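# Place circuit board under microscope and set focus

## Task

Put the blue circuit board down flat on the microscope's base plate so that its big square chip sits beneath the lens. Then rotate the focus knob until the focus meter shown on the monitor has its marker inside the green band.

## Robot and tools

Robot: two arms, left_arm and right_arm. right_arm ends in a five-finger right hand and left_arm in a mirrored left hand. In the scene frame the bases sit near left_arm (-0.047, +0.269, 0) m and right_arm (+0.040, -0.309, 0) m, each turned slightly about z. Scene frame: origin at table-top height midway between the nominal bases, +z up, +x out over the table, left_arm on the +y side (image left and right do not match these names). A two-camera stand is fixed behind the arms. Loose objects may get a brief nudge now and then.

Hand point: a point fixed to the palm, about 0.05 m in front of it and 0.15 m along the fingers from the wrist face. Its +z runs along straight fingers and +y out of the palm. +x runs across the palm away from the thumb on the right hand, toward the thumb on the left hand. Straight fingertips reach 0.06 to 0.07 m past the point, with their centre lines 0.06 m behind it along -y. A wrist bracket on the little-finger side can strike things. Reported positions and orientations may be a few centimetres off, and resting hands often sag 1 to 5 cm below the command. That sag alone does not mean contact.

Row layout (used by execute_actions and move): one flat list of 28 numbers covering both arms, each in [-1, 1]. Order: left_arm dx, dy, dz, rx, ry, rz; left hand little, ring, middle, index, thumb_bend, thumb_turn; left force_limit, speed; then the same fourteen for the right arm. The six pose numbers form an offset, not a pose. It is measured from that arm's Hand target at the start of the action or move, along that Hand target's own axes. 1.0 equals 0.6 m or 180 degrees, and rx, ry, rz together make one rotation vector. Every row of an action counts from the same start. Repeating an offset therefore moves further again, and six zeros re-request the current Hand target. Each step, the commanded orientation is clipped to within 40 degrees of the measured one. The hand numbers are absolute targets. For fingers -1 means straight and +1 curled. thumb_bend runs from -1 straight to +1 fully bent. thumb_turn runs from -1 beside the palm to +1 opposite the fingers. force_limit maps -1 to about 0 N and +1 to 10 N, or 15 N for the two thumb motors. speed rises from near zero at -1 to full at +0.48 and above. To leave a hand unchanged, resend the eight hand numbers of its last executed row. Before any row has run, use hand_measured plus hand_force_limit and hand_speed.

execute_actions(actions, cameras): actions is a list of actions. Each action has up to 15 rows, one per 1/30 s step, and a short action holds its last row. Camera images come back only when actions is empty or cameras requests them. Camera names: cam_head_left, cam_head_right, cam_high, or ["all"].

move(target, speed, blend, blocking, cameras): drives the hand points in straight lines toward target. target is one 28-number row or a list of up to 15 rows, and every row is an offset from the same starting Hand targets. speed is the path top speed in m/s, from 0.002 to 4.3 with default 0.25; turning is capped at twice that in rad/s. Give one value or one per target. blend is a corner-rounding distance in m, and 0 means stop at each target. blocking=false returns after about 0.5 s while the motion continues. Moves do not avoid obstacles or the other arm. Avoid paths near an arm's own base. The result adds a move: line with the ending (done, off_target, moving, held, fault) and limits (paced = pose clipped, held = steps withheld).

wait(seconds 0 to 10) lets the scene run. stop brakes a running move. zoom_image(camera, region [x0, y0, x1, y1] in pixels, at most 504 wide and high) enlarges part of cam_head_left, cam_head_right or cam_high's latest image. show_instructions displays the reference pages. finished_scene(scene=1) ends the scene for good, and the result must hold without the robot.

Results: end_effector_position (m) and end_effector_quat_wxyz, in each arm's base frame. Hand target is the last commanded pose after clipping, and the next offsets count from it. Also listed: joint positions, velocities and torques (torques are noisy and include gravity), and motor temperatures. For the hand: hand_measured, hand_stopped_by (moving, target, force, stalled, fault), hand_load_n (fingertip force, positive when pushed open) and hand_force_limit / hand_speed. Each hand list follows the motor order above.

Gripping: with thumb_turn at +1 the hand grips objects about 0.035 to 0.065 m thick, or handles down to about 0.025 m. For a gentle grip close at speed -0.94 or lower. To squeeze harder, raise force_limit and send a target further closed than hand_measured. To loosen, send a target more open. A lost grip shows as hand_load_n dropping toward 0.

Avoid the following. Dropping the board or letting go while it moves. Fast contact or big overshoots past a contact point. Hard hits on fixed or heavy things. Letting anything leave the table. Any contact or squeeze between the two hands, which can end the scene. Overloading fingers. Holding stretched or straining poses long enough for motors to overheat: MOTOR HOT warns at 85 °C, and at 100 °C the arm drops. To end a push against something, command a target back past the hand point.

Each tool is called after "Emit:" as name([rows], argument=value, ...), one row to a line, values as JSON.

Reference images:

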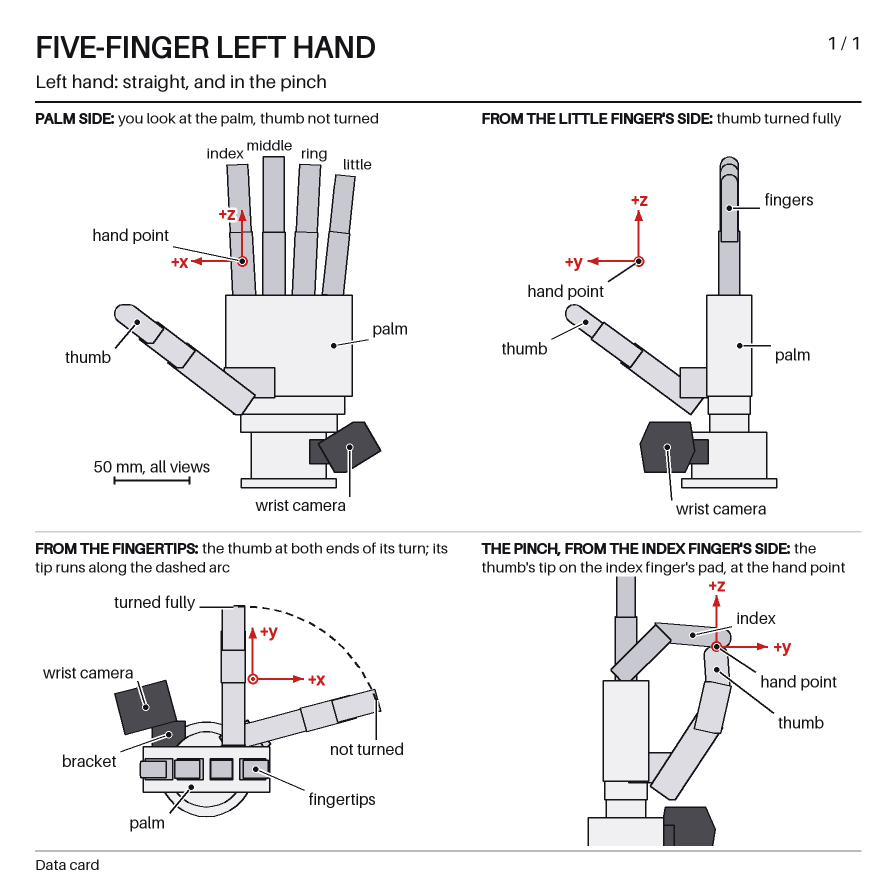

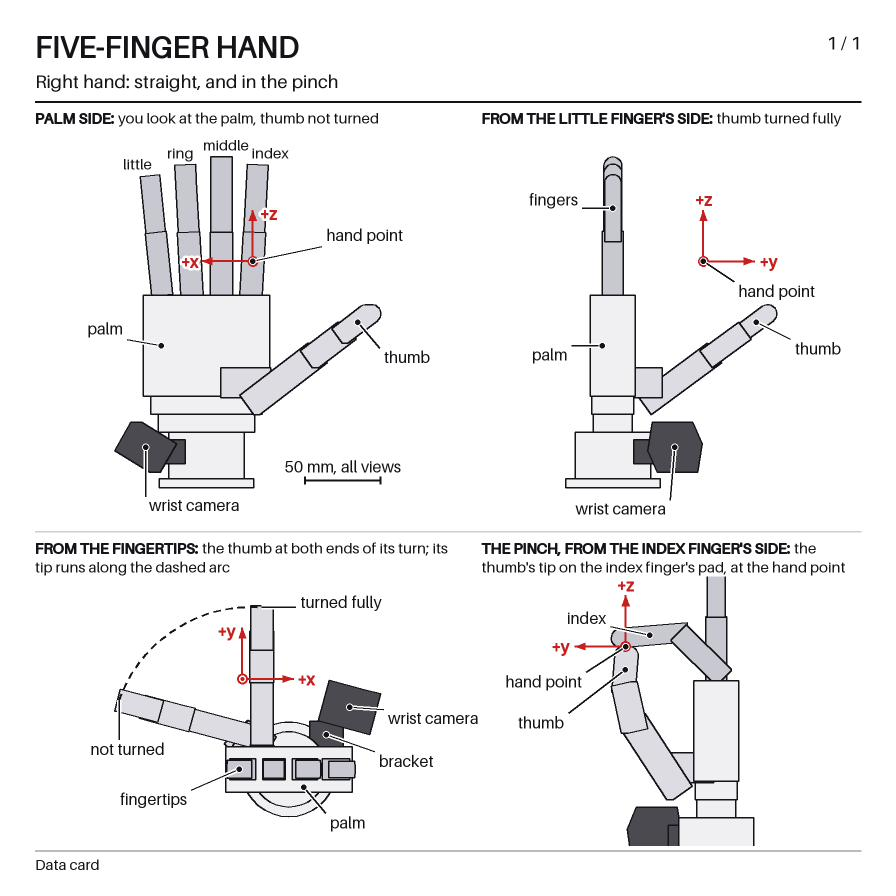

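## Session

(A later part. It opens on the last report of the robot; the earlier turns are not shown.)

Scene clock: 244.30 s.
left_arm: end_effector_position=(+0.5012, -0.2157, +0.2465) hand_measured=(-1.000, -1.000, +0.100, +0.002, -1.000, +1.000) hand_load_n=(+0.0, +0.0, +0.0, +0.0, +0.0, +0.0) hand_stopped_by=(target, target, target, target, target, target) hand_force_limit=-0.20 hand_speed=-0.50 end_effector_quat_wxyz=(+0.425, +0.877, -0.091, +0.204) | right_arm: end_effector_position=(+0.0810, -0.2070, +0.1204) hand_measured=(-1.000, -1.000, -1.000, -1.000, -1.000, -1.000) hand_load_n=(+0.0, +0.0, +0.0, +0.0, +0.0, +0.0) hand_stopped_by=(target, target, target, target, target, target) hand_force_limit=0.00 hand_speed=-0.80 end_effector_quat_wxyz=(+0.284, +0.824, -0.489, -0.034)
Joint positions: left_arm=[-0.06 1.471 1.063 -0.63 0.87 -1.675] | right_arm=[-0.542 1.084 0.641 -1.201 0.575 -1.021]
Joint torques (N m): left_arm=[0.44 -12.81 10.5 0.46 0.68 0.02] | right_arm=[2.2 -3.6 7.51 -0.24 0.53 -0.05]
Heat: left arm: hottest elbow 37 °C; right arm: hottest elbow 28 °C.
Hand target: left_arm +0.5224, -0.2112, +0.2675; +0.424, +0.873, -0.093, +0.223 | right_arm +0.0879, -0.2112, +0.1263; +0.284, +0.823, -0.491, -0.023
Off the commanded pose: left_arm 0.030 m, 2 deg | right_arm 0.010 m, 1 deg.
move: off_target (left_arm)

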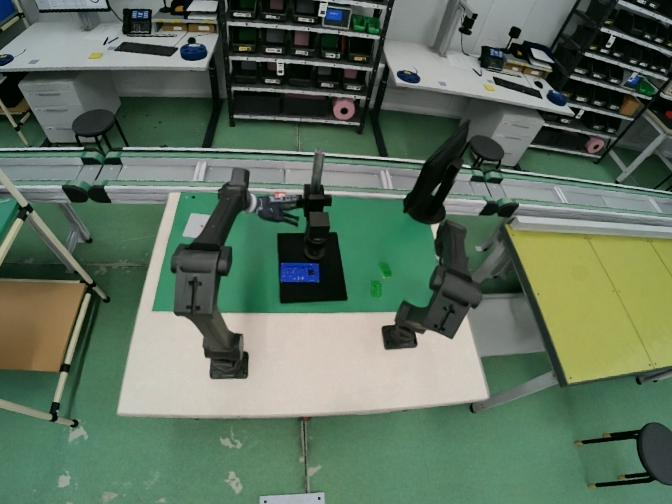

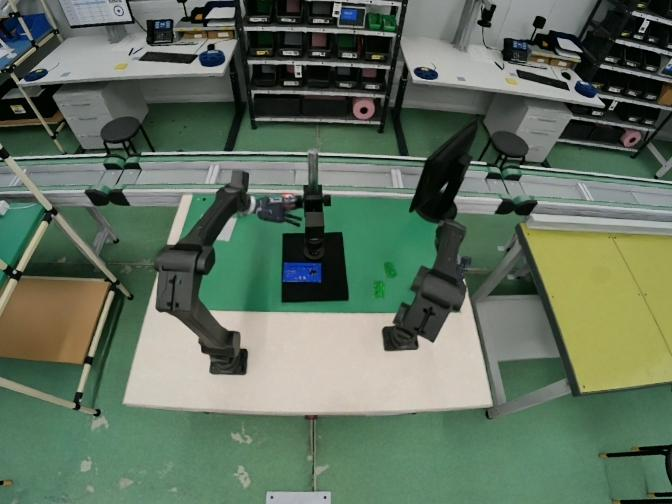

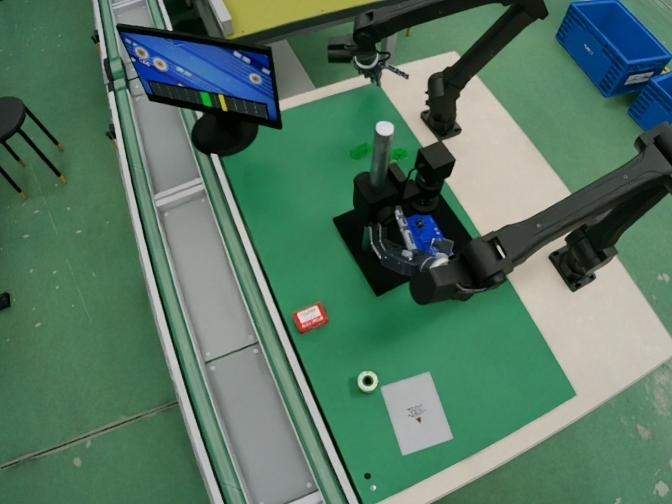

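Emit:
move([
  [0,0,0,0,0,0,-1,-1,0.15,0.1,-1,1,-0.2,-0.5,0,0,0,0,0,0,-1,-1,-1,-1,-1,-1,0,-0.8],
  [-0.0009,0.0208,0.0261,0,0,0,-1,-1,0.15,0.1,-1,1,-0.2,-0.5,0,0,0,0,0,0,-1,-1,-1,-1,-1,-1,0,-0.8],
], speed=0.05, cameras=["all"])

Emit:
zoom_image(camera="cam_head_right", region=[260, 160, 340, 240])

Emit:
zoom_image(camera="cam_high", region=[340, 150, 460, 270])

Scene clock: 246.93 s.
left_arm: end_effector_position=(+0.5053, -0.2223, +0.2442) hand_measured=(-1.000, -1.000, +0.138, +0.100, -1.000, +1.000) hand_load_n=(+0.0, +0.0, -2.5, +0.0, +0.0, +0.0) hand_stopped_by=(target, target, force, target, target, target) hand_force_limit=-0.20 hand_speed=-0.50 end_effector_quat_wxyz=(+0.422, +0.880, -0.083, +0.202) | right_arm: end_effector_position=(+0.0810, -0.2070, +0.1204) hand_measured=(-1.000, -1.000, -1.000, -1.000, -1.000, -1.000) hand_load_n=(+0.0, +0.0, +0.0, +0.0, +0.0, +0.0) hand_stopped_by=(target, target, target, target, target, target) hand_force_limit=0.00 hand_speed=-0.80 end_effector_quat_wxyz=(+0.284, +0.824, -0.489, -0.034)
Joint positions: left_arm=[-0.077 1.476 1.063 -0.607 0.851 -1.714] | right_arm=[-0.542 1.084 0.641 -1.201 0.575 -1.021]
Joint torques (N m): left_arm=[-1.79 -13.45 10.1 1.26 0.52 -0.12] | right_arm=[2.08 -3.6 7.54 -0.16 0.53 -0.04]
Heat: left arm: hottest elbow 37 °C; right arm: hottest elbow 28 °C.
Hand target: left_arm +0.5224, -0.2313, +0.2676; +0.424, +0.873, -0.093, +0.223 | right_arm +0.0879, -0.2112, +0.1263; +0.284, +0.823, -0.491, -0.023
Off the commanded pose: left_arm 0.030 m, 3 deg | right_arm 0.010 m, 1 deg.
move: off_target (left_arm)

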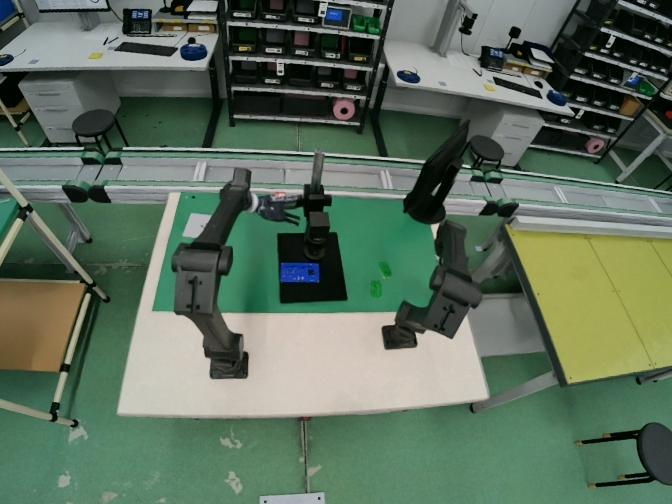

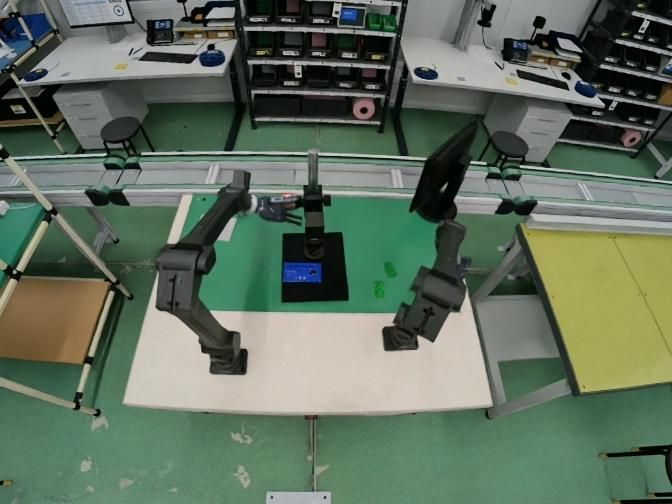

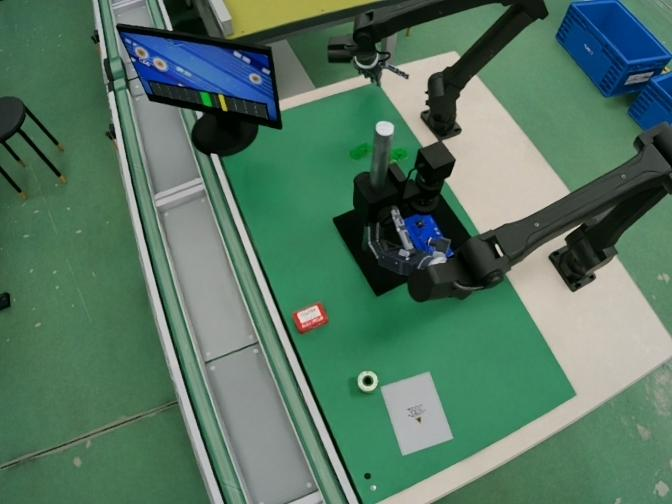

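Scaled by 6.300 from the camera's 672x504 image, which has a finer 960x720 frame.

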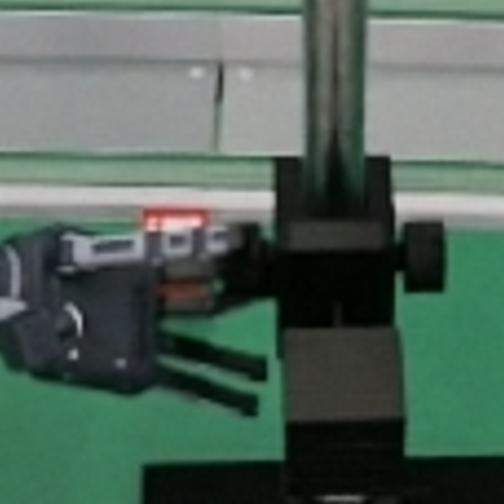

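Scaled by 4.200 from the camera's 672x504 image, which has a finer 960x720 frame.

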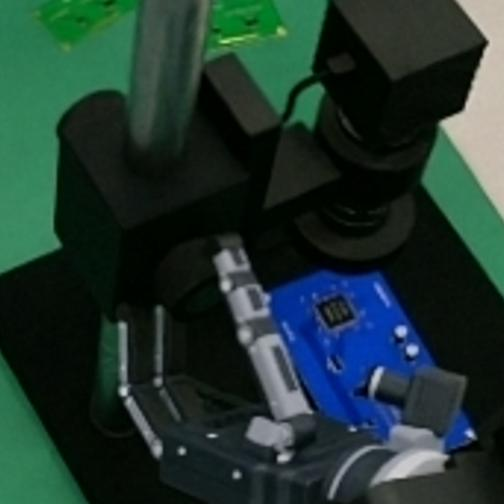

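Emit:
move(target=[0,0,0,0,0,0,-1,-1,0.55,0.55,-1,1,-0.2,-0.9,0,0,0,0,0,0,-1,-1,-1,-1,-1,-1,0,-0.8], cameras=["cam_high","cam_head_right"])

Emit:
zoom_image(camera="cam_head_right", region=[260, 160, 340, 240])

Emit:
zoom_image(camera="cam_high", region=[340, 150, 460, 270])

Emit:
zoom_image(camera="cam_high", region=[190, 80, 250, 120])

Scene clock: 248.60 s.
left_arm: end_effector_position=(+0.5059, -0.2233, +0.2441) hand_measured=(-1.000, -1.000, +0.182, +0.312, -1.000, +1.000) hand_load_n=(+0.0, +0.0, +3.0, +7.0, +1.0, -0.5) hand_stopped_by=(target, target, force, force, target, target) hand_force_limit=-0.20 hand_speed=-0.90 end_effector_quat_wxyz=(+0.422, +0.880, -0.081, +0.202) | right_arm: end_effector_position=(+0.0810, -0.2070, +0.1204) hand_measured=(-1.000, -1.000, -1.000, -1.000, -1.000, -1.000) hand_load_n=(+0.0, +0.0, +0.0, +0.0, +0.0, +0.0) hand_stopped_by=(target, target, target, target, target, target) hand_force_limit=0.00 hand_speed=-0.80 end_effector_quat_wxyz=(+0.284, +0.824, -0.489, -0.034)
Joint positions: left_arm=[-0.08 1.476 1.063 -0.605 0.848 -1.722] | right_arm=[-0.542 1.084 0.641 -1.201 0.575 -1.021]
Joint torques (N m): left_arm=[-1.61 -13.45 10.1 1.18 0.61 -0.06] | right_arm=[1.96 -3.66 7.53 -0.23 0.53 -0.06]
Heat: left arm: hottest elbow 37 °C; right arm: hottest elbow 28 °C.
Hand target: left_arm +0.5224, -0.2313, +0.2677; +0.424, +0.873, -0.093, +0.223 | right_arm +0.0879, -0.2112, +0.1263; +0.284, +0.823, -0.491, -0.023
Off the commanded pose: left_arm 0.030 m, 3 deg | right_arm 0.010 m, 1 deg.
move: off_target (left_arm)
Images, in order (width x height): cam_head_right 672x504, cam_high 672x504.

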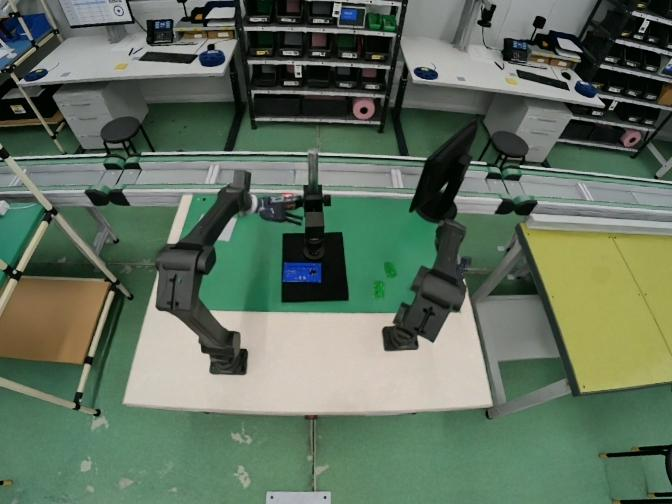

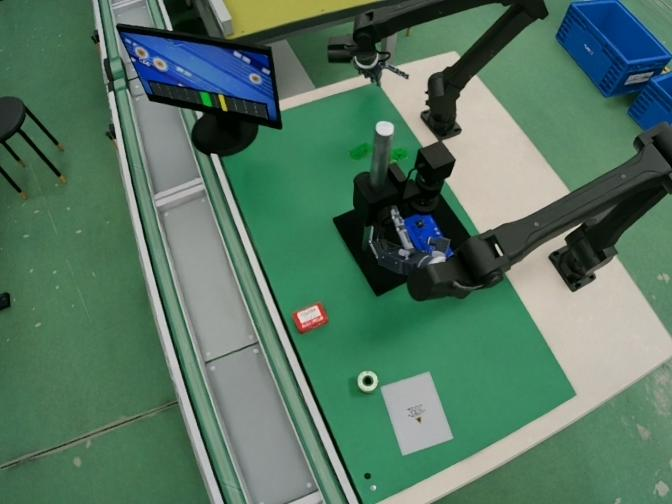

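Scaled by 6.300 from the camera's 672x504 image, which has a finer 960x720 frame.

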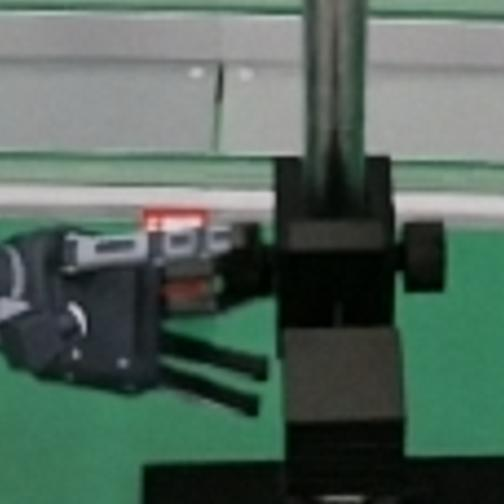

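Scaled by 4.200 from the camera's 672x504 image, which has a finer 960x720 frame.

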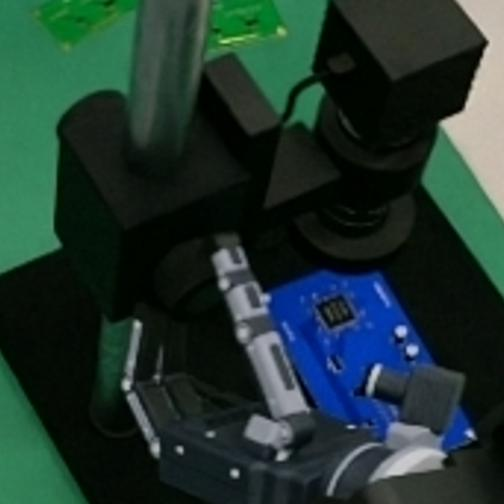

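Scaled by 8.400 from the camera's 672x504 image, which has a finer 960x720 frame.

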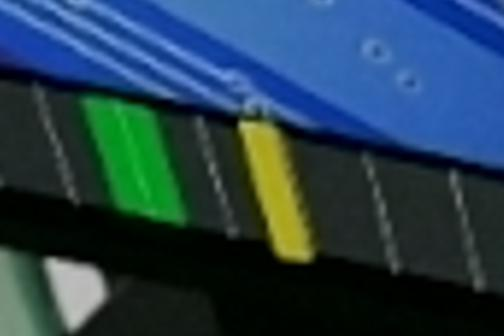

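Emit:
move([
  [0.0067,0.0043,-0.004,0,0.0747,0.0968,-1,-1,0.55,0.55,-1,1,-0.2,-0.9,0,0,0,0,0,0,-1,-1,-1,-1,-1,-1,0,-0.8],
  [0.0098,0.0137,-0.0125,0,0.1595,0.2068,-1,-1,0.55,0.55,-1,1,-0.2,-0.9,0,0,0,0,0,0,-1,-1,-1,-1,-1,-1,0,-0.8],
  [0.005,0.0267,-0.0238,0,0.2512,0.3256,-1,-1,0.55,0.55,-1,1,-0.2,-0.9,0,0,0,0,0,0,-1,-1,-1,-1,-1,-1,0,-0.8],
  [-0.0102,0.0392,-0.0352,0,0.3462,0.4488,-1,-1,0.55,0.55,-1,1,-0.2,-0.9,0,0,0,0,0,0,-1,-1,-1,-1,-1,-1,0,-0.8],
], speed=0.15, blend=[0.005,0.005,0.005,0], cameras=["all"])

Emit:
zoom_image(camera="cam_high", region=[190, 80, 250, 120])

Emit:
zoom_image(camera="cam_head_right", region=[260, 160, 340, 240])

Scene clock: 258.13 s.
left_arm: end_effector_position=(+0.4912, -0.2236, +0.3167) hand_measured=(-1.000, -1.000, +0.182, +0.312, -1.000, +1.000) hand_load_n=(+0.0, +0.0, +0.0, +0.0, -3.5, +6.5) hand_stopped_by=(target, target, force, force, target, target) hand_force_limit=-0.20 hand_speed=-0.90 end_effector_quat_wxyz=(+0.187, +0.386, -0.376, +0.821) | right_arm: end_effector_position=(+0.0810, -0.2070, +0.1204) hand_measured=(-1.000, -1.000, -1.000, -1.000, -1.000, -1.000) hand_load_n=(+0.0, +0.0, +0.0, +0.0, +0.0, +0.0) hand_stopped_by=(target, target, target, target, target, target) hand_force_limit=0.00 hand_speed=-0.80 end_effector_quat_wxyz=(+0.284, +0.824, -0.489, -0.034)
Joint positions: left_arm=[-0.081 1.741 0.85 1.539 0.803 -1.521] | right_arm=[-0.542 1.084 0.641 -1.201 0.575 -1.021]
Joint torques (N m): left_arm=[-0.97 -10.81 5.76 0.76 0.34 0.63] | right_arm=[2.2 -3.72 7.57 -0.2 0.54 -0.05]
Heat: left arm: hottest elbow 37 °C; right arm: hottest elbow 28 °C.
Hand target: left_arm +0.5021, -0.2296, +0.2925; +0.174, +0.386, -0.394, +0.816 | right_arm +0.0879, -0.2112, +0.1263; +0.284, +0.823, -0.491, -0.023
Off the commanded pose: left_arm 0.027 m, 3 deg | right_arm 0.010 m, 1 deg.
move: off_target (left_arm)

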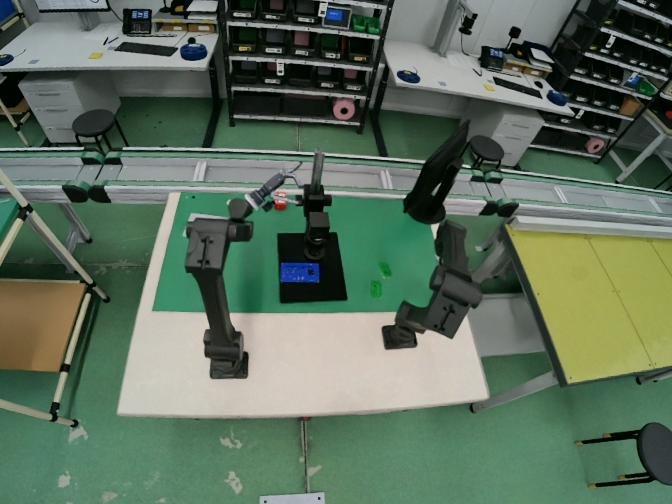

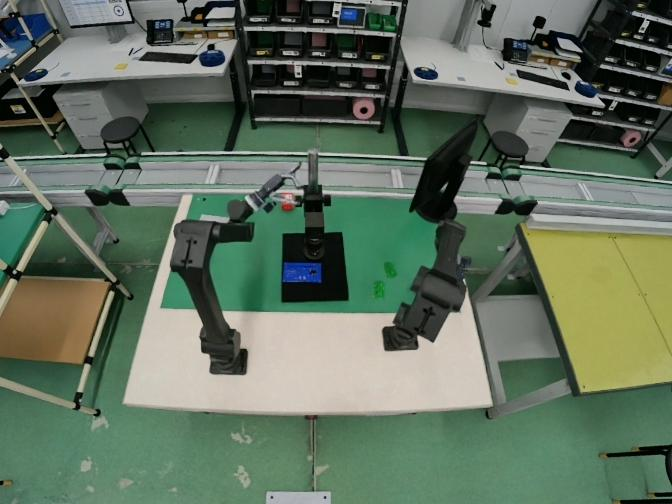

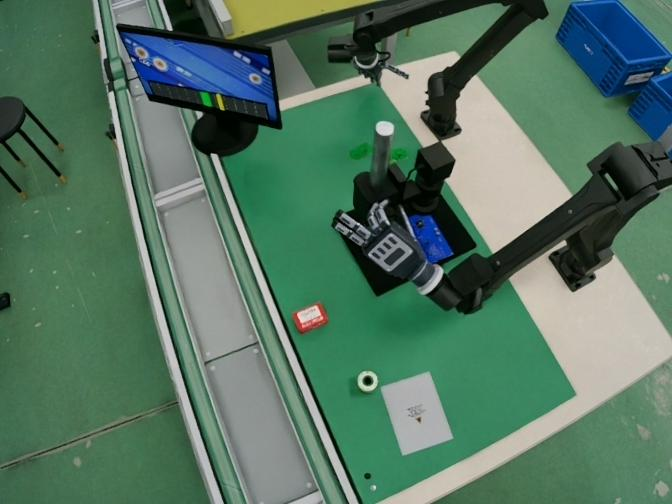

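Scaled by 8.400 from the camera's 672x504 image, which has a finer 960x720 frame.

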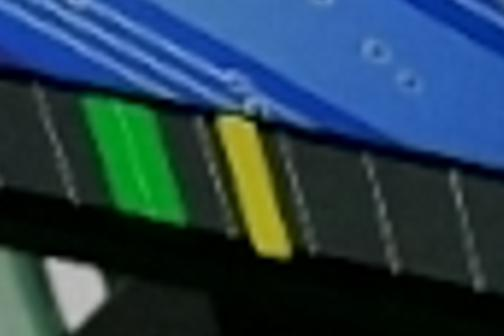

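Scaled by 6.300 from the camera's 672x504 image, which has a finer 960x720 frame.

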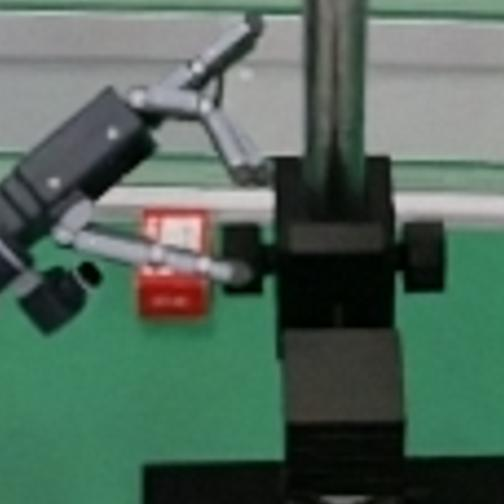

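Emit:
move([
  [0.002,0,0,0,0,0,-1,-1,0.0,0,-1,1,-0.2,-0.5,0,0,0,0,0,0,-1,-1,-1,-1,-1,-1,0,-0.8],
  [0.014,-0.0522,-0.044,0,0,0,-1,-1,0.1,0,-1,1,-0.2,-0.5,0,0,0,0,0,0,-1,-1,-1,-1,-1,-1,0,-0.8],
  [-0.0485,-0.0293,-0.05,0,-0.2206,-0.286,-1,-1,0.1,0,-1,1,-0.2,-0.5,0,0,0,0,0,0,-1,-1,-1,-1,-1,-1,0,-0.8],
], speed=0.12, cameras=["cam_high","cam_head_right"])

Emit:
zoom_image(camera="cam_high", region=[190, 80, 250, 120])

Emit:
zoom_image(camera="cam_head_right", region=[260, 160, 340, 240])

Scene clock: 266.73 s.
left_arm: end_effector_position=(+0.5046, -0.1903, +0.2313) hand_measured=(-1.000, -1.000, +0.100, +0.000, -1.000, +1.000) hand_load_n=(+0.0, +0.0, +0.0, +0.0, -0.5, +0.0) hand_stopped_by=(target, target, target, target, target, target) hand_force_limit=-0.20 hand_speed=-0.50 end_effector_quat_wxyz=(+0.368, +0.778, -0.213, +0.463) | right_arm: end_effector_position=(+0.0810, -0.2070, +0.1204) hand_measured=(-1.000, -1.000, -1.000, -1.000, -1.000, -1.000) hand_load_n=(+0.0, +0.0, +0.0, +0.0, +0.0, +0.0) hand_stopped_by=(target, target, target, target, target, target) hand_force_limit=0.00 hand_speed=-0.80 end_effector_quat_wxyz=(+0.284, +0.824, -0.489, -0.034)
Joint positions: left_arm=[-0.005 1.486 0.81 0.189 0.874 -1.59] | right_arm=[-0.542 1.084 0.641 -1.201 0.575 -1.021]
Joint torques (N m): left_arm=[-1.32 -15.79 9.43 0.87 0.32 -0.06] | right_arm=[2.08 -3.66 7.56 -0.23 0.53 -0.05]
Heat: left arm: hottest elbow 36 °C; right arm: hottest elbow 28 °C.
Hand target: left_arm +0.5164, -0.1946, +0.2675; +0.364, +0.761, -0.225, +0.488 | right_arm +0.0879, -0.2112, +0.1263; +0.284, +0.823, -0.491, -0.023
Off the commanded pose: left_arm 0.038 m, 4 deg | right_arm 0.010 m, 1 deg.
move: off_target (left_arm)
Images, in order (width x height): cam_head_right 672x504, cam_high 672x504.

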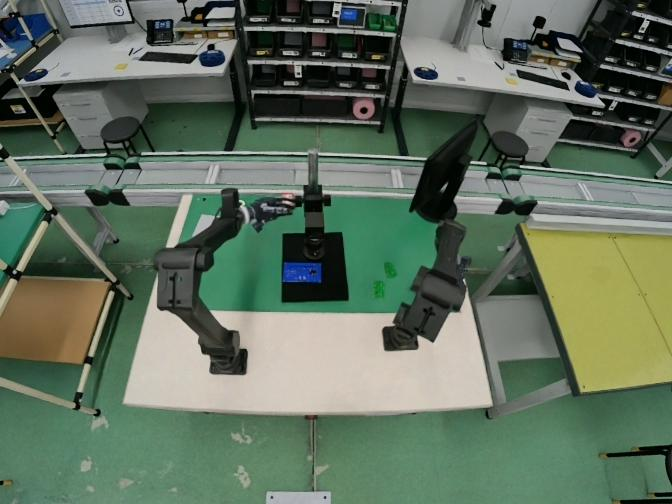

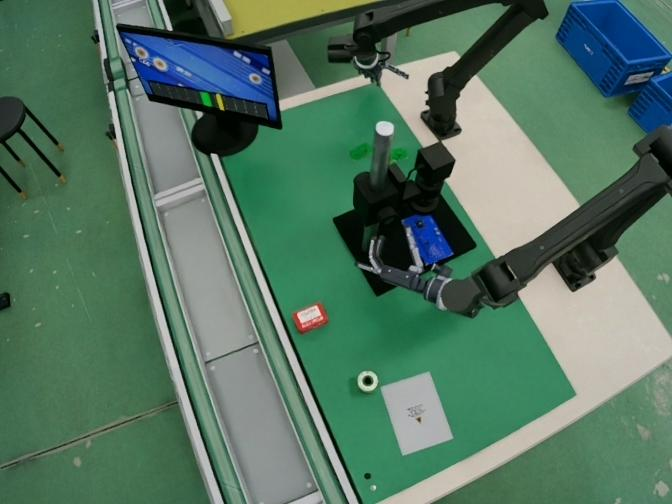

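Scaled by 8.400 from the camera's 672x504 image, which has a finer 960x720 frame.

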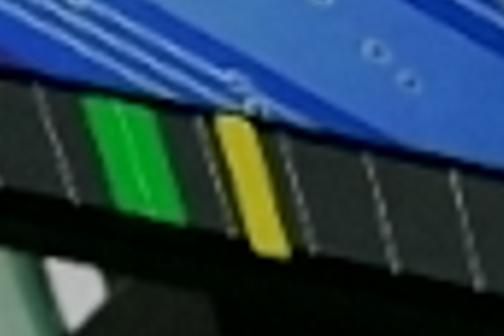

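Scaled by 6.300 from the camera's 672x504 image, which has a finer 960x720 frame.

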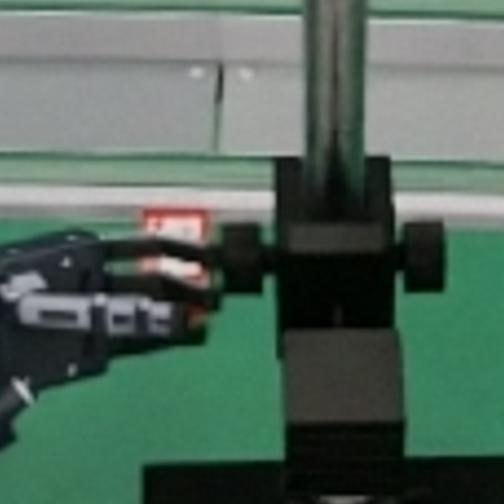

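Emit:
move(target=[0.0267,0.0233,-0.0242,0,0,0,-1,-1,0.1,0,-1,1,-0.2,-0.5,0,0,0,0,0,0,-1,-1,-1,-1,-1,-1,0,-0.8], speed=0.08)

Scene clock: 268.37 s.
left_arm: end_effector_position=(+0.4933, -0.1904, +0.2541) hand_measured=(-1.000, -1.000, +0.100, +0.000, -1.000, +1.000) hand_load_n=(+0.0, +0.0, +0.0, +0.0, +0.0, -0.5) hand_stopped_by=(target, target, target, target, target, target) hand_force_limit=-0.20 hand_speed=-0.50 end_effector_quat_wxyz=(+0.369, +0.778, -0.213, +0.462) | right_arm: end_effector_position=(+0.0810, -0.2070, +0.1204) hand_measured=(-1.000, -1.000, -1.000, -1.000, -1.000, -1.000) hand_load_n=(+0.0, +0.0, +0.0, +0.0, +0.0, +0.0) hand_stopped_by=(target, target, target, target, target, target) hand_force_limit=0.00 hand_speed=-0.80 end_effector_quat_wxyz=(+0.284, +0.824, -0.489, -0.034)
Joint positions: left_arm=[-0.005 1.416 0.81 0.118 0.876 -1.59] | right_arm=[-0.542 1.084 0.641 -1.201 0.575 -1.021]
Joint torques (N m): left_arm=[-0.79 -14.62 9.91 0.84 0.42 -0.02] | right_arm=[2.14 -3.78 7.53 -0.21 0.54 -0.05]
Heat: left arm: hottest elbow 36 °C; right arm: hottest elbow 28 °C.
Hand target: left_arm +0.5050, -0.1920, +0.2905; +0.364, +0.761, -0.225, +0.488 | right_arm +0.0879, -0.2112, +0.1263; +0.284, +0.823, -0.491, -0.023
Off the commanded pose: left_arm 0.038 m, 4 deg | right_arm 0.010 m, 1 deg.
move: off_target (left_arm)

Emit:
move(target=[0.0172,-0.0193,0.016,0,0,0,-1,-1,0.1,0,-1,1,-0.2,-0.5,0,0,0,0,0,0,-1,-1,-1,-1,-1,-1,0,-0.8], speed=0.08, cameras=["cam_high","cam_head_right"])

Emit:
zoom_image(camera="cam_head_right", region=[260, 160, 340, 240])

Emit:
zoom_image(camera="cam_high", region=[340, 150, 460, 270])

Scene clock: 270.17 s.
left_arm: end_effector_position=(+0.5072, -0.1905, +0.2747) hand_measured=(-1.000, -1.000, +0.100, +0.000, -1.000, +1.000) hand_load_n=(-0.5, +0.0, +0.0, +0.0, +0.0, +0.0) hand_stopped_by=(target, target, target, target, target, target) hand_force_limit=-0.20 hand_speed=-0.50 end_effector_quat_wxyz=(+0.366, +0.769, -0.220, +0.476) | right_arm: end_effector_position=(+0.0810, -0.2070, +0.1204) hand_measured=(-1.000, -1.000, -1.000, -1.000, -1.000, -1.000) hand_load_n=(+0.0, +0.0, +0.0, +0.0, -0.5, +0.0) hand_stopped_by=(target, target, target, target, target, target) hand_force_limit=0.00 hand_speed=-0.80 end_effector_quat_wxyz=(+0.284, +0.824, -0.489, -0.034)
Joint positions: left_arm=[-0.005 1.423 0.864 0.107 0.877 -1.59] | right_arm=[-0.542 1.084 0.641 -1.201 0.575 -1.021]
Joint torques (N m): left_arm=[-0.73 -11.75 10.06 0.9 0.37 -0.02] | right_arm=[2.02 -3.55 7.51 -0.21 0.52 -0.05]
Heat: left arm: hottest elbow 36 °C; right arm: hottest elbow 28 °C.
Hand target: left_arm +0.5230, -0.1920, +0.2933; +0.364, +0.761, -0.225, +0.488 | right_arm +0.0879, -0.2112, +0.1263; +0.284, +0.823, -0.491, -0.023
Off the commanded pose: left_arm 0.025 m, 2 deg | right_arm 0.010 m, 1 deg.
move: off_target (left_arm)
Images, in order (width x height): cam_head_right 672x504, cam_high 672x504.

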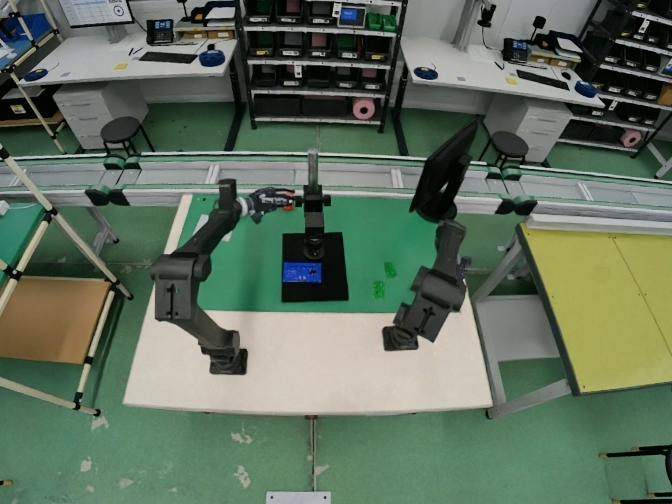

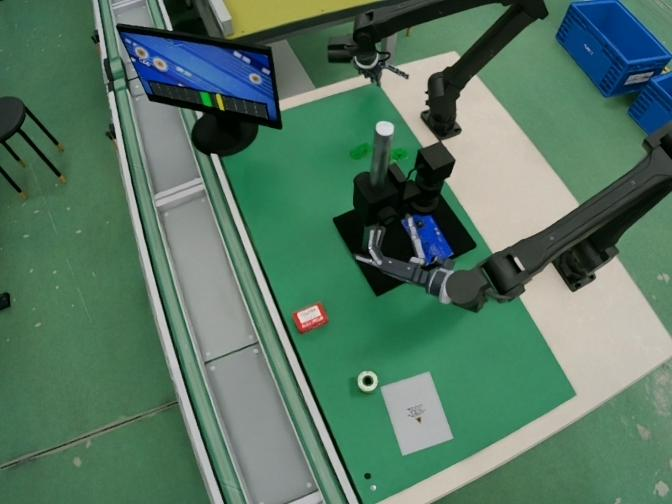

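Scaled by 6.300 from the camera's 672x504 image, which has a finer 960x720 frame.

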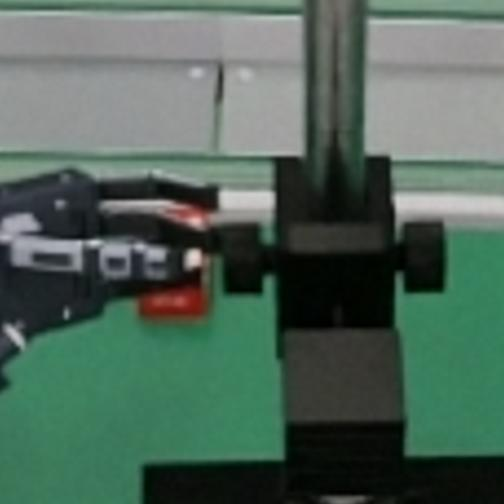

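Scaled by 4.200 from the camera's 672x504 image, which has a finer 960x720 frame.

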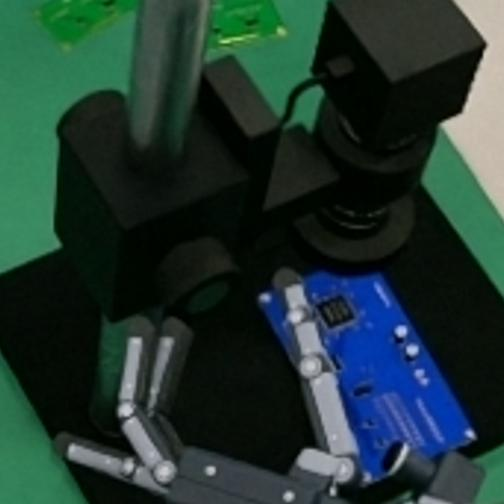

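Emit:
move(target=[-0.0413,-0.0082,0.006,0,0,0,-1,-1,0.1,0,-1,1,-0.2,-0.5,0,0,0,0,0,0,-1,-1,-1,-1,-1,-1,0,-0.8], speed=0.08)

Scene clock: 271.47 s.
left_arm: end_effector_position=(+0.5132, -0.1905, +0.2679) hand_measured=(-1.000, -1.000, +0.100, +0.000, -1.000, +1.000) hand_load_n=(+0.0, +0.0, +0.0, +0.5, +0.0, +0.0) hand_stopped_by=(target, target, target, target, target, target) hand_force_limit=-0.20 hand_speed=-0.50 end_effector_quat_wxyz=(+0.363, +0.764, -0.224, +0.484) | right_arm: end_effector_position=(+0.0810, -0.2070, +0.1204) hand_measured=(-1.000, -1.000, -1.000, -1.000, -1.000, -1.000) hand_load_n=(+0.0, +0.0, +0.0, +0.0, +0.0, +0.0) hand_stopped_by=(target, target, target, target, target, target) hand_force_limit=0.00 hand_speed=-0.80 end_effector_quat_wxyz=(+0.284, +0.824, -0.489, -0.034)
Joint positions: left_arm=[-0.005 1.452 0.864 0.157 0.877 -1.59] | right_arm=[-0.542 1.084 0.641 -1.201 0.575 -1.021]
Joint torques (N m): left_arm=[-0.85 -12.1 6.78 1.69 0.34 -0.01] | right_arm=[1.9 -3.43 7.51 -0.16 0.53 -0.05]
Heat: left arm: hottest elbow 37 °C; right arm: hottest elbow 28 °C.
Hand target: left_arm +0.5180, -0.1920, +0.2684; +0.364, +0.761, -0.225, +0.488 | right_arm +0.0879, -0.2112, +0.1263; +0.284, +0.823, -0.491, -0.023
Off the commanded pose: left_arm 0.005 m, 1 deg | right_arm 0.010 m, 1 deg.
move: done

Emit:
move(target=[-0.018,-0.0038,0.0028,0,0,0,-1,-1,0.1,0,-1,1,-0.2,-0.5,0,0,0,0,0,0,-1,-1,-1,-1,-1,-1,0,-0.8], speed=0.08)

Scene clock: 272.67 s.
left_arm: end_effector_position=(+0.5161, -0.1906, +0.2665) hand_measured=(-1.000, -1.000, +0.100, +0.000, -1.000, +1.000) hand_load_n=(+0.0, +0.0, +0.0, +0.0, +0.0, -0.5) hand_stopped_by=(target, target, target, target, target, target) hand_force_limit=-0.20 hand_speed=-0.50 end_effector_quat_wxyz=(+0.361, +0.759, -0.227, +0.492) | right_arm: end_effector_position=(+0.0810, -0.2070, +0.1204) hand_measured=(-1.000, -1.000, -1.000, -1.000, -1.000, -1.000) hand_load_n=(+0.0, +0.0, +0.0, +0.0, +0.0, +0.0) hand_stopped_by=(target, target, target, target, target, target) hand_force_limit=0.00 hand_speed=-0.80 end_effector_quat_wxyz=(+0.284, +0.824, -0.489, -0.034)
Joint positions: left_arm=[-0.005 1.465 0.864 0.19 0.877 -1.59] | right_arm=[-0.542 1.084 0.641 -1.201 0.575 -1.021]
Joint torques (N m): left_arm=[-0.79 -12.16 5.33 1.72 0.33 -0.01] | right_arm=[2.2 -3.66 7.56 -0.14 0.53 -0.04]
Heat: left arm: hottest elbow 37 °C; right arm: hottest elbow 28 °C.
Hand target: left_arm +0.5160, -0.1919, +0.2573; +0.364, +0.761, -0.225, +0.487 | right_arm +0.0879, -0.2112, +0.1263; +0.284, +0.823, -0.491, -0.023
Off the commanded pose: left_arm 0.009 m, 1 deg | right_arm 0.010 m, 1 deg.
move: done

Emit:
move(target=[-0.0163,0.0025,-0.0023,0,0,0,-1,-1,0.1,0,-1,1,-0.2,-0.5,0,0,0,0,0,0,-1,-1,-1,-1,-1,-1,0,-0.8], speed=0.08, cameras=["cam_high","cam_head_right"])

Emit:
zoom_image(camera="cam_head_right", region=[260, 160, 340, 240])

Emit:
zoom_image(camera="cam_high", region=[340, 150, 460, 270])

Scene clock: 274.00 s.
left_arm: end_effector_position=(+0.5100, -0.1905, +0.2578) hand_measured=(-1.000, -1.000, +0.100, +0.000, -1.000, +1.000) hand_load_n=(+0.0, +0.0, +0.0, +0.0, +0.0, +0.0) hand_stopped_by=(target, target, target, target, target, target) hand_force_limit=-0.20 hand_speed=-0.50 end_effector_quat_wxyz=(+0.361, +0.759, -0.227, +0.491) | right_arm: end_effector_position=(+0.0810, -0.2070, +0.1204) hand_measured=(-1.000, -1.000, -1.000, -1.000, -1.000, -1.000) hand_load_n=(+0.0, +0.0, +0.0, +0.0, +0.0, -0.5) hand_stopped_by=(target, target, target, target, target, target) hand_force_limit=0.00 hand_speed=-0.80 end_effector_quat_wxyz=(+0.284, +0.824, -0.489, -0.034)
Joint positions: left_arm=[-0.005 1.465 0.837 0.216 0.877 -1.59] | right_arm=[-0.542 1.084 0.641 -1.201 0.575 -1.021]
Joint torques (N m): left_arm=[-0.85 -12.04 5.34 1.73 0.33 -0.01] | right_arm=[2.14 -3.55 7.51 -0.16 0.53 -0.04]
Heat: left arm: hottest elbow 37 °C; right arm: hottest elbow 28 °C.
Hand target: left_arm +0.5101, -0.1920, +0.2494; +0.364, +0.761, -0.225, +0.488 | right_arm +0.0879, -0.2112, +0.1263; +0.284, +0.823, -0.491, -0.023
Off the commanded pose: left_arm 0.009 m, 1 deg | right_arm 0.010 m, 1 deg.
move: done
Images, in order (width x height): cam_head_right 672x504, cam_high 672x504.

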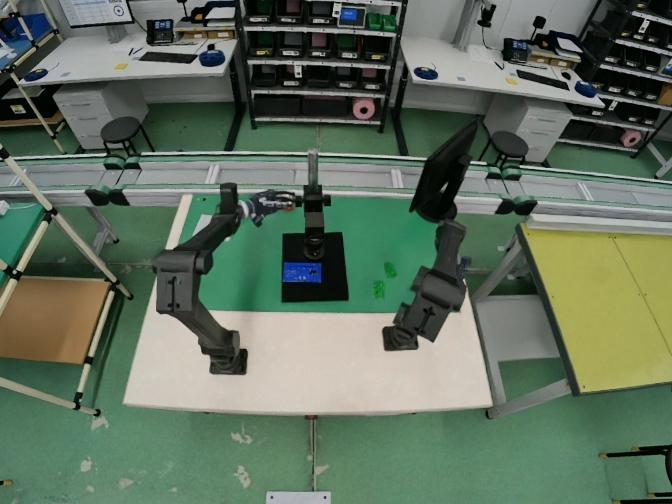

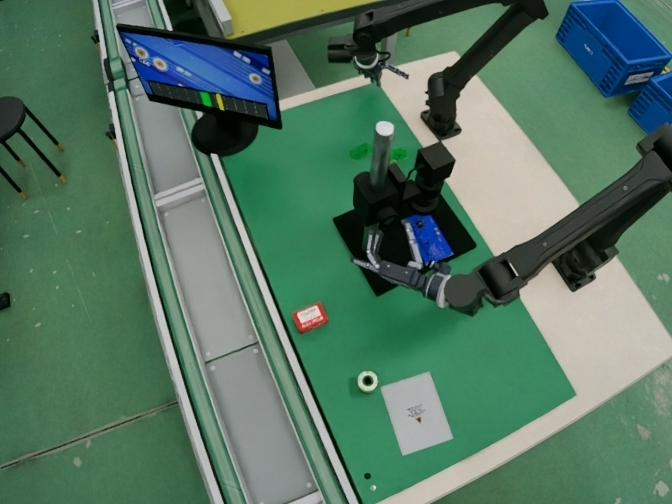

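Scaled by 6.300 from the camera's 672x504 image, which has a finer 960x720 frame.

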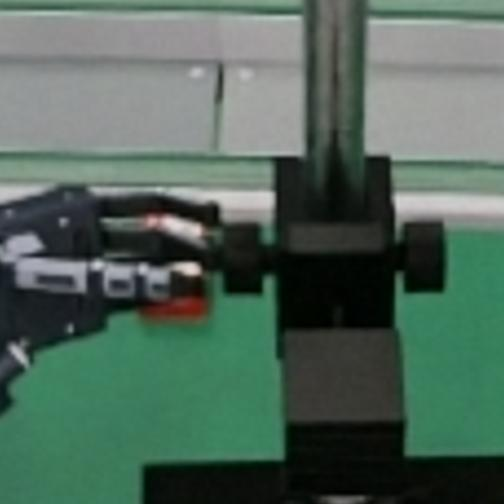

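Scaled by 4.200 from the camera's 672x504 image, which has a finer 960x720 frame.

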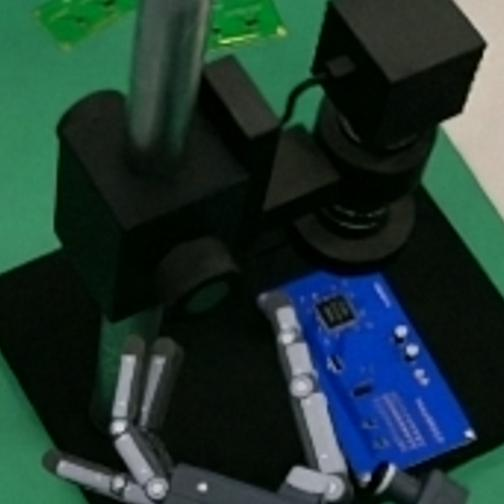

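Emit:
move(target=[-0.0007,0.042,0.0452,0,0,0,-1,-1,0.15,0.1,-1,1,-0.2,-0.5,0,0,0,0,0,0,-1,-1,-1,-1,-1,-1,0,-0.8], speed=0.06, cameras=["cam_high","cam_head_right"])

Emit:
zoom_image(camera="cam_head_right", region=[260, 160, 340, 240])

Emit:
zoom_image(camera="cam_high", region=[340, 150, 460, 270])

Scene clock: 275.70 s.
left_arm: end_effector_position=(+0.5090, -0.2224, +0.2574) hand_measured=(-1.000, -1.000, +0.150, +0.100, -1.000, +1.000) hand_load_n=(+0.5, +0.0, +0.0, +0.0, +0.0, -0.5) hand_stopped_by=(target, target, target, target, target, target) hand_force_limit=-0.20 hand_speed=-0.50 end_effector_quat_wxyz=(+0.357, +0.760, -0.228, +0.493) | right_arm: end_effector_position=(+0.0810, -0.2070, +0.1204) hand_measured=(-1.000, -1.000, -1.000, -1.000, -1.000, -1.000) hand_load_n=(+0.0, +0.0, +0.0, +0.0, +0.0, +0.0) hand_stopped_by=(target, target, target, target, target, target) hand_force_limit=0.00 hand_speed=-0.80 end_effector_quat_wxyz=(+0.284, +0.824, -0.489, -0.034)
Joint positions: left_arm=[-0.081 1.465 0.83 0.256 0.8 -1.628] | right_arm=[-0.542 1.084 0.641 -1.201 0.575 -1.021]
Joint torques (N m): left_arm=[-1.73 -12.04 5.44 1.84 0.19 -0.13] | right_arm=[2.08 -3.6 7.54 -0.18 0.53 -0.05]
Heat: left arm: hottest elbow 36 °C; right arm: hottest elbow 28 °C.
Hand target: left_arm +0.5080, -0.2289, +0.2505; +0.364, +0.761, -0.225, +0.488 | right_arm +0.0879, -0.2112, +0.1263; +0.284, +0.823, -0.491, -0.023
Off the commanded pose: left_arm 0.010 m, 1 deg | right_arm 0.010 m, 1 deg.
move: done
Images, in order (width x height): cam_head_right 672x504, cam_high 672x504.

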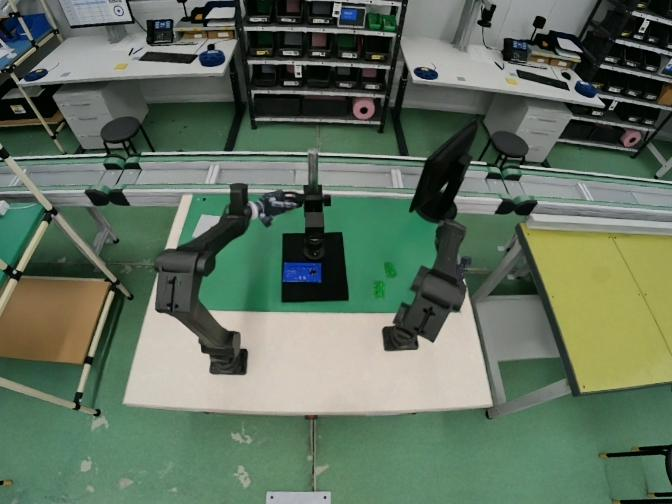

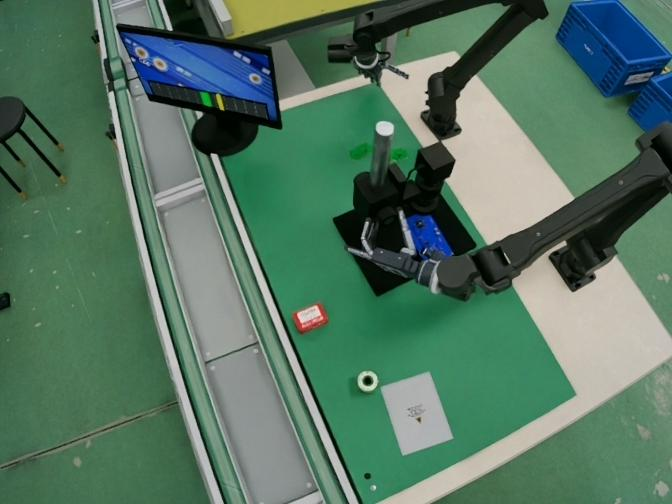

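Scaled by 6.300 from the camera's 672x504 image, which has a finer 960x720 frame.

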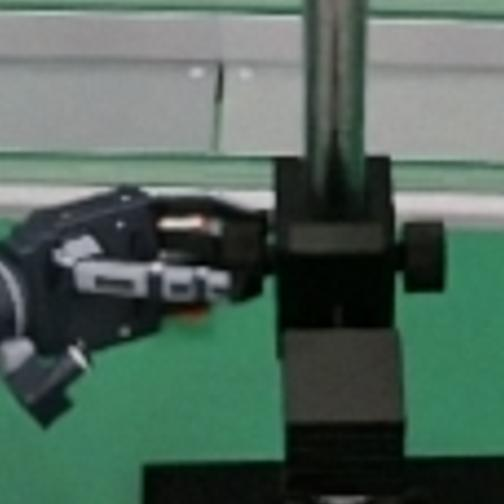

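Scaled by 4.200 from the camera's 672x504 image, which has a finer 960x720 frame.

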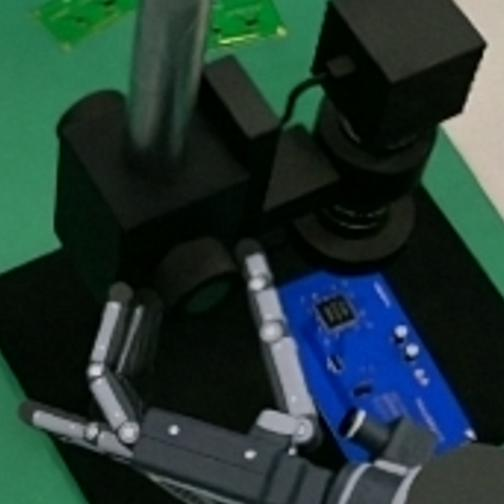

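Emit:
move(target=[0,0,0,0,0,0,-1,-1,0.6,0.6,-1,1,-0.1,-0.9,0,0,0,0,0,0,-1,-1,-1,-1,-1,-1,0,-0.8])

Scene clock: 276.77 s.
left_arm: end_effector_position=(+0.5093, -0.2228, +0.2572) hand_measured=(-1.000, -1.000, +0.212, +0.274, -1.000, +1.000) hand_load_n=(+0.0, +0.0, +5.0, +6.5, +1.0, -1.5) hand_stopped_by=(target, target, force, force, target, target) hand_force_limit=-0.10 hand_speed=-0.90 end_effector_quat_wxyz=(+0.358, +0.760, -0.227, +0.493) | right_arm: end_effector_position=(+0.0810, -0.2070, +0.1204) hand_measured=(-1.000, -1.000, -1.000, -1.000, -1.000, -1.000) hand_load_n=(+0.0, +0.0, +0.0, +0.0, -0.5, +0.0) hand_stopped_by=(target, target, target, target, target, target) hand_force_limit=0.00 hand_speed=-0.80 end_effector_quat_wxyz=(+0.284, +0.824, -0.489, -0.034)
Joint positions: left_arm=[-0.082 1.467 0.83 0.259 0.799 -1.632] | right_arm=[-0.542 1.084 0.641 -1.201 0.575 -1.021]
Joint torques (N m): left_arm=[-1.61 -12.16 5.44 1.77 0.23 -0.09] | right_arm=[2.08 -3.6 7.53 -0.17 0.53 -0.05]
Heat: left arm: hottest elbow 36 °C; right arm: hottest elbow 28 °C.
Hand target: left_arm +0.5080, -0.2288, +0.2505; +0.364, +0.761, -0.225, +0.488 | right_arm +0.0879, -0.2112, +0.1263; +0.284, +0.823, -0.491, -0.023
Off the commanded pose: left_arm 0.009 m, 1 deg | right_arm 0.010 m, 1 deg.
move: done


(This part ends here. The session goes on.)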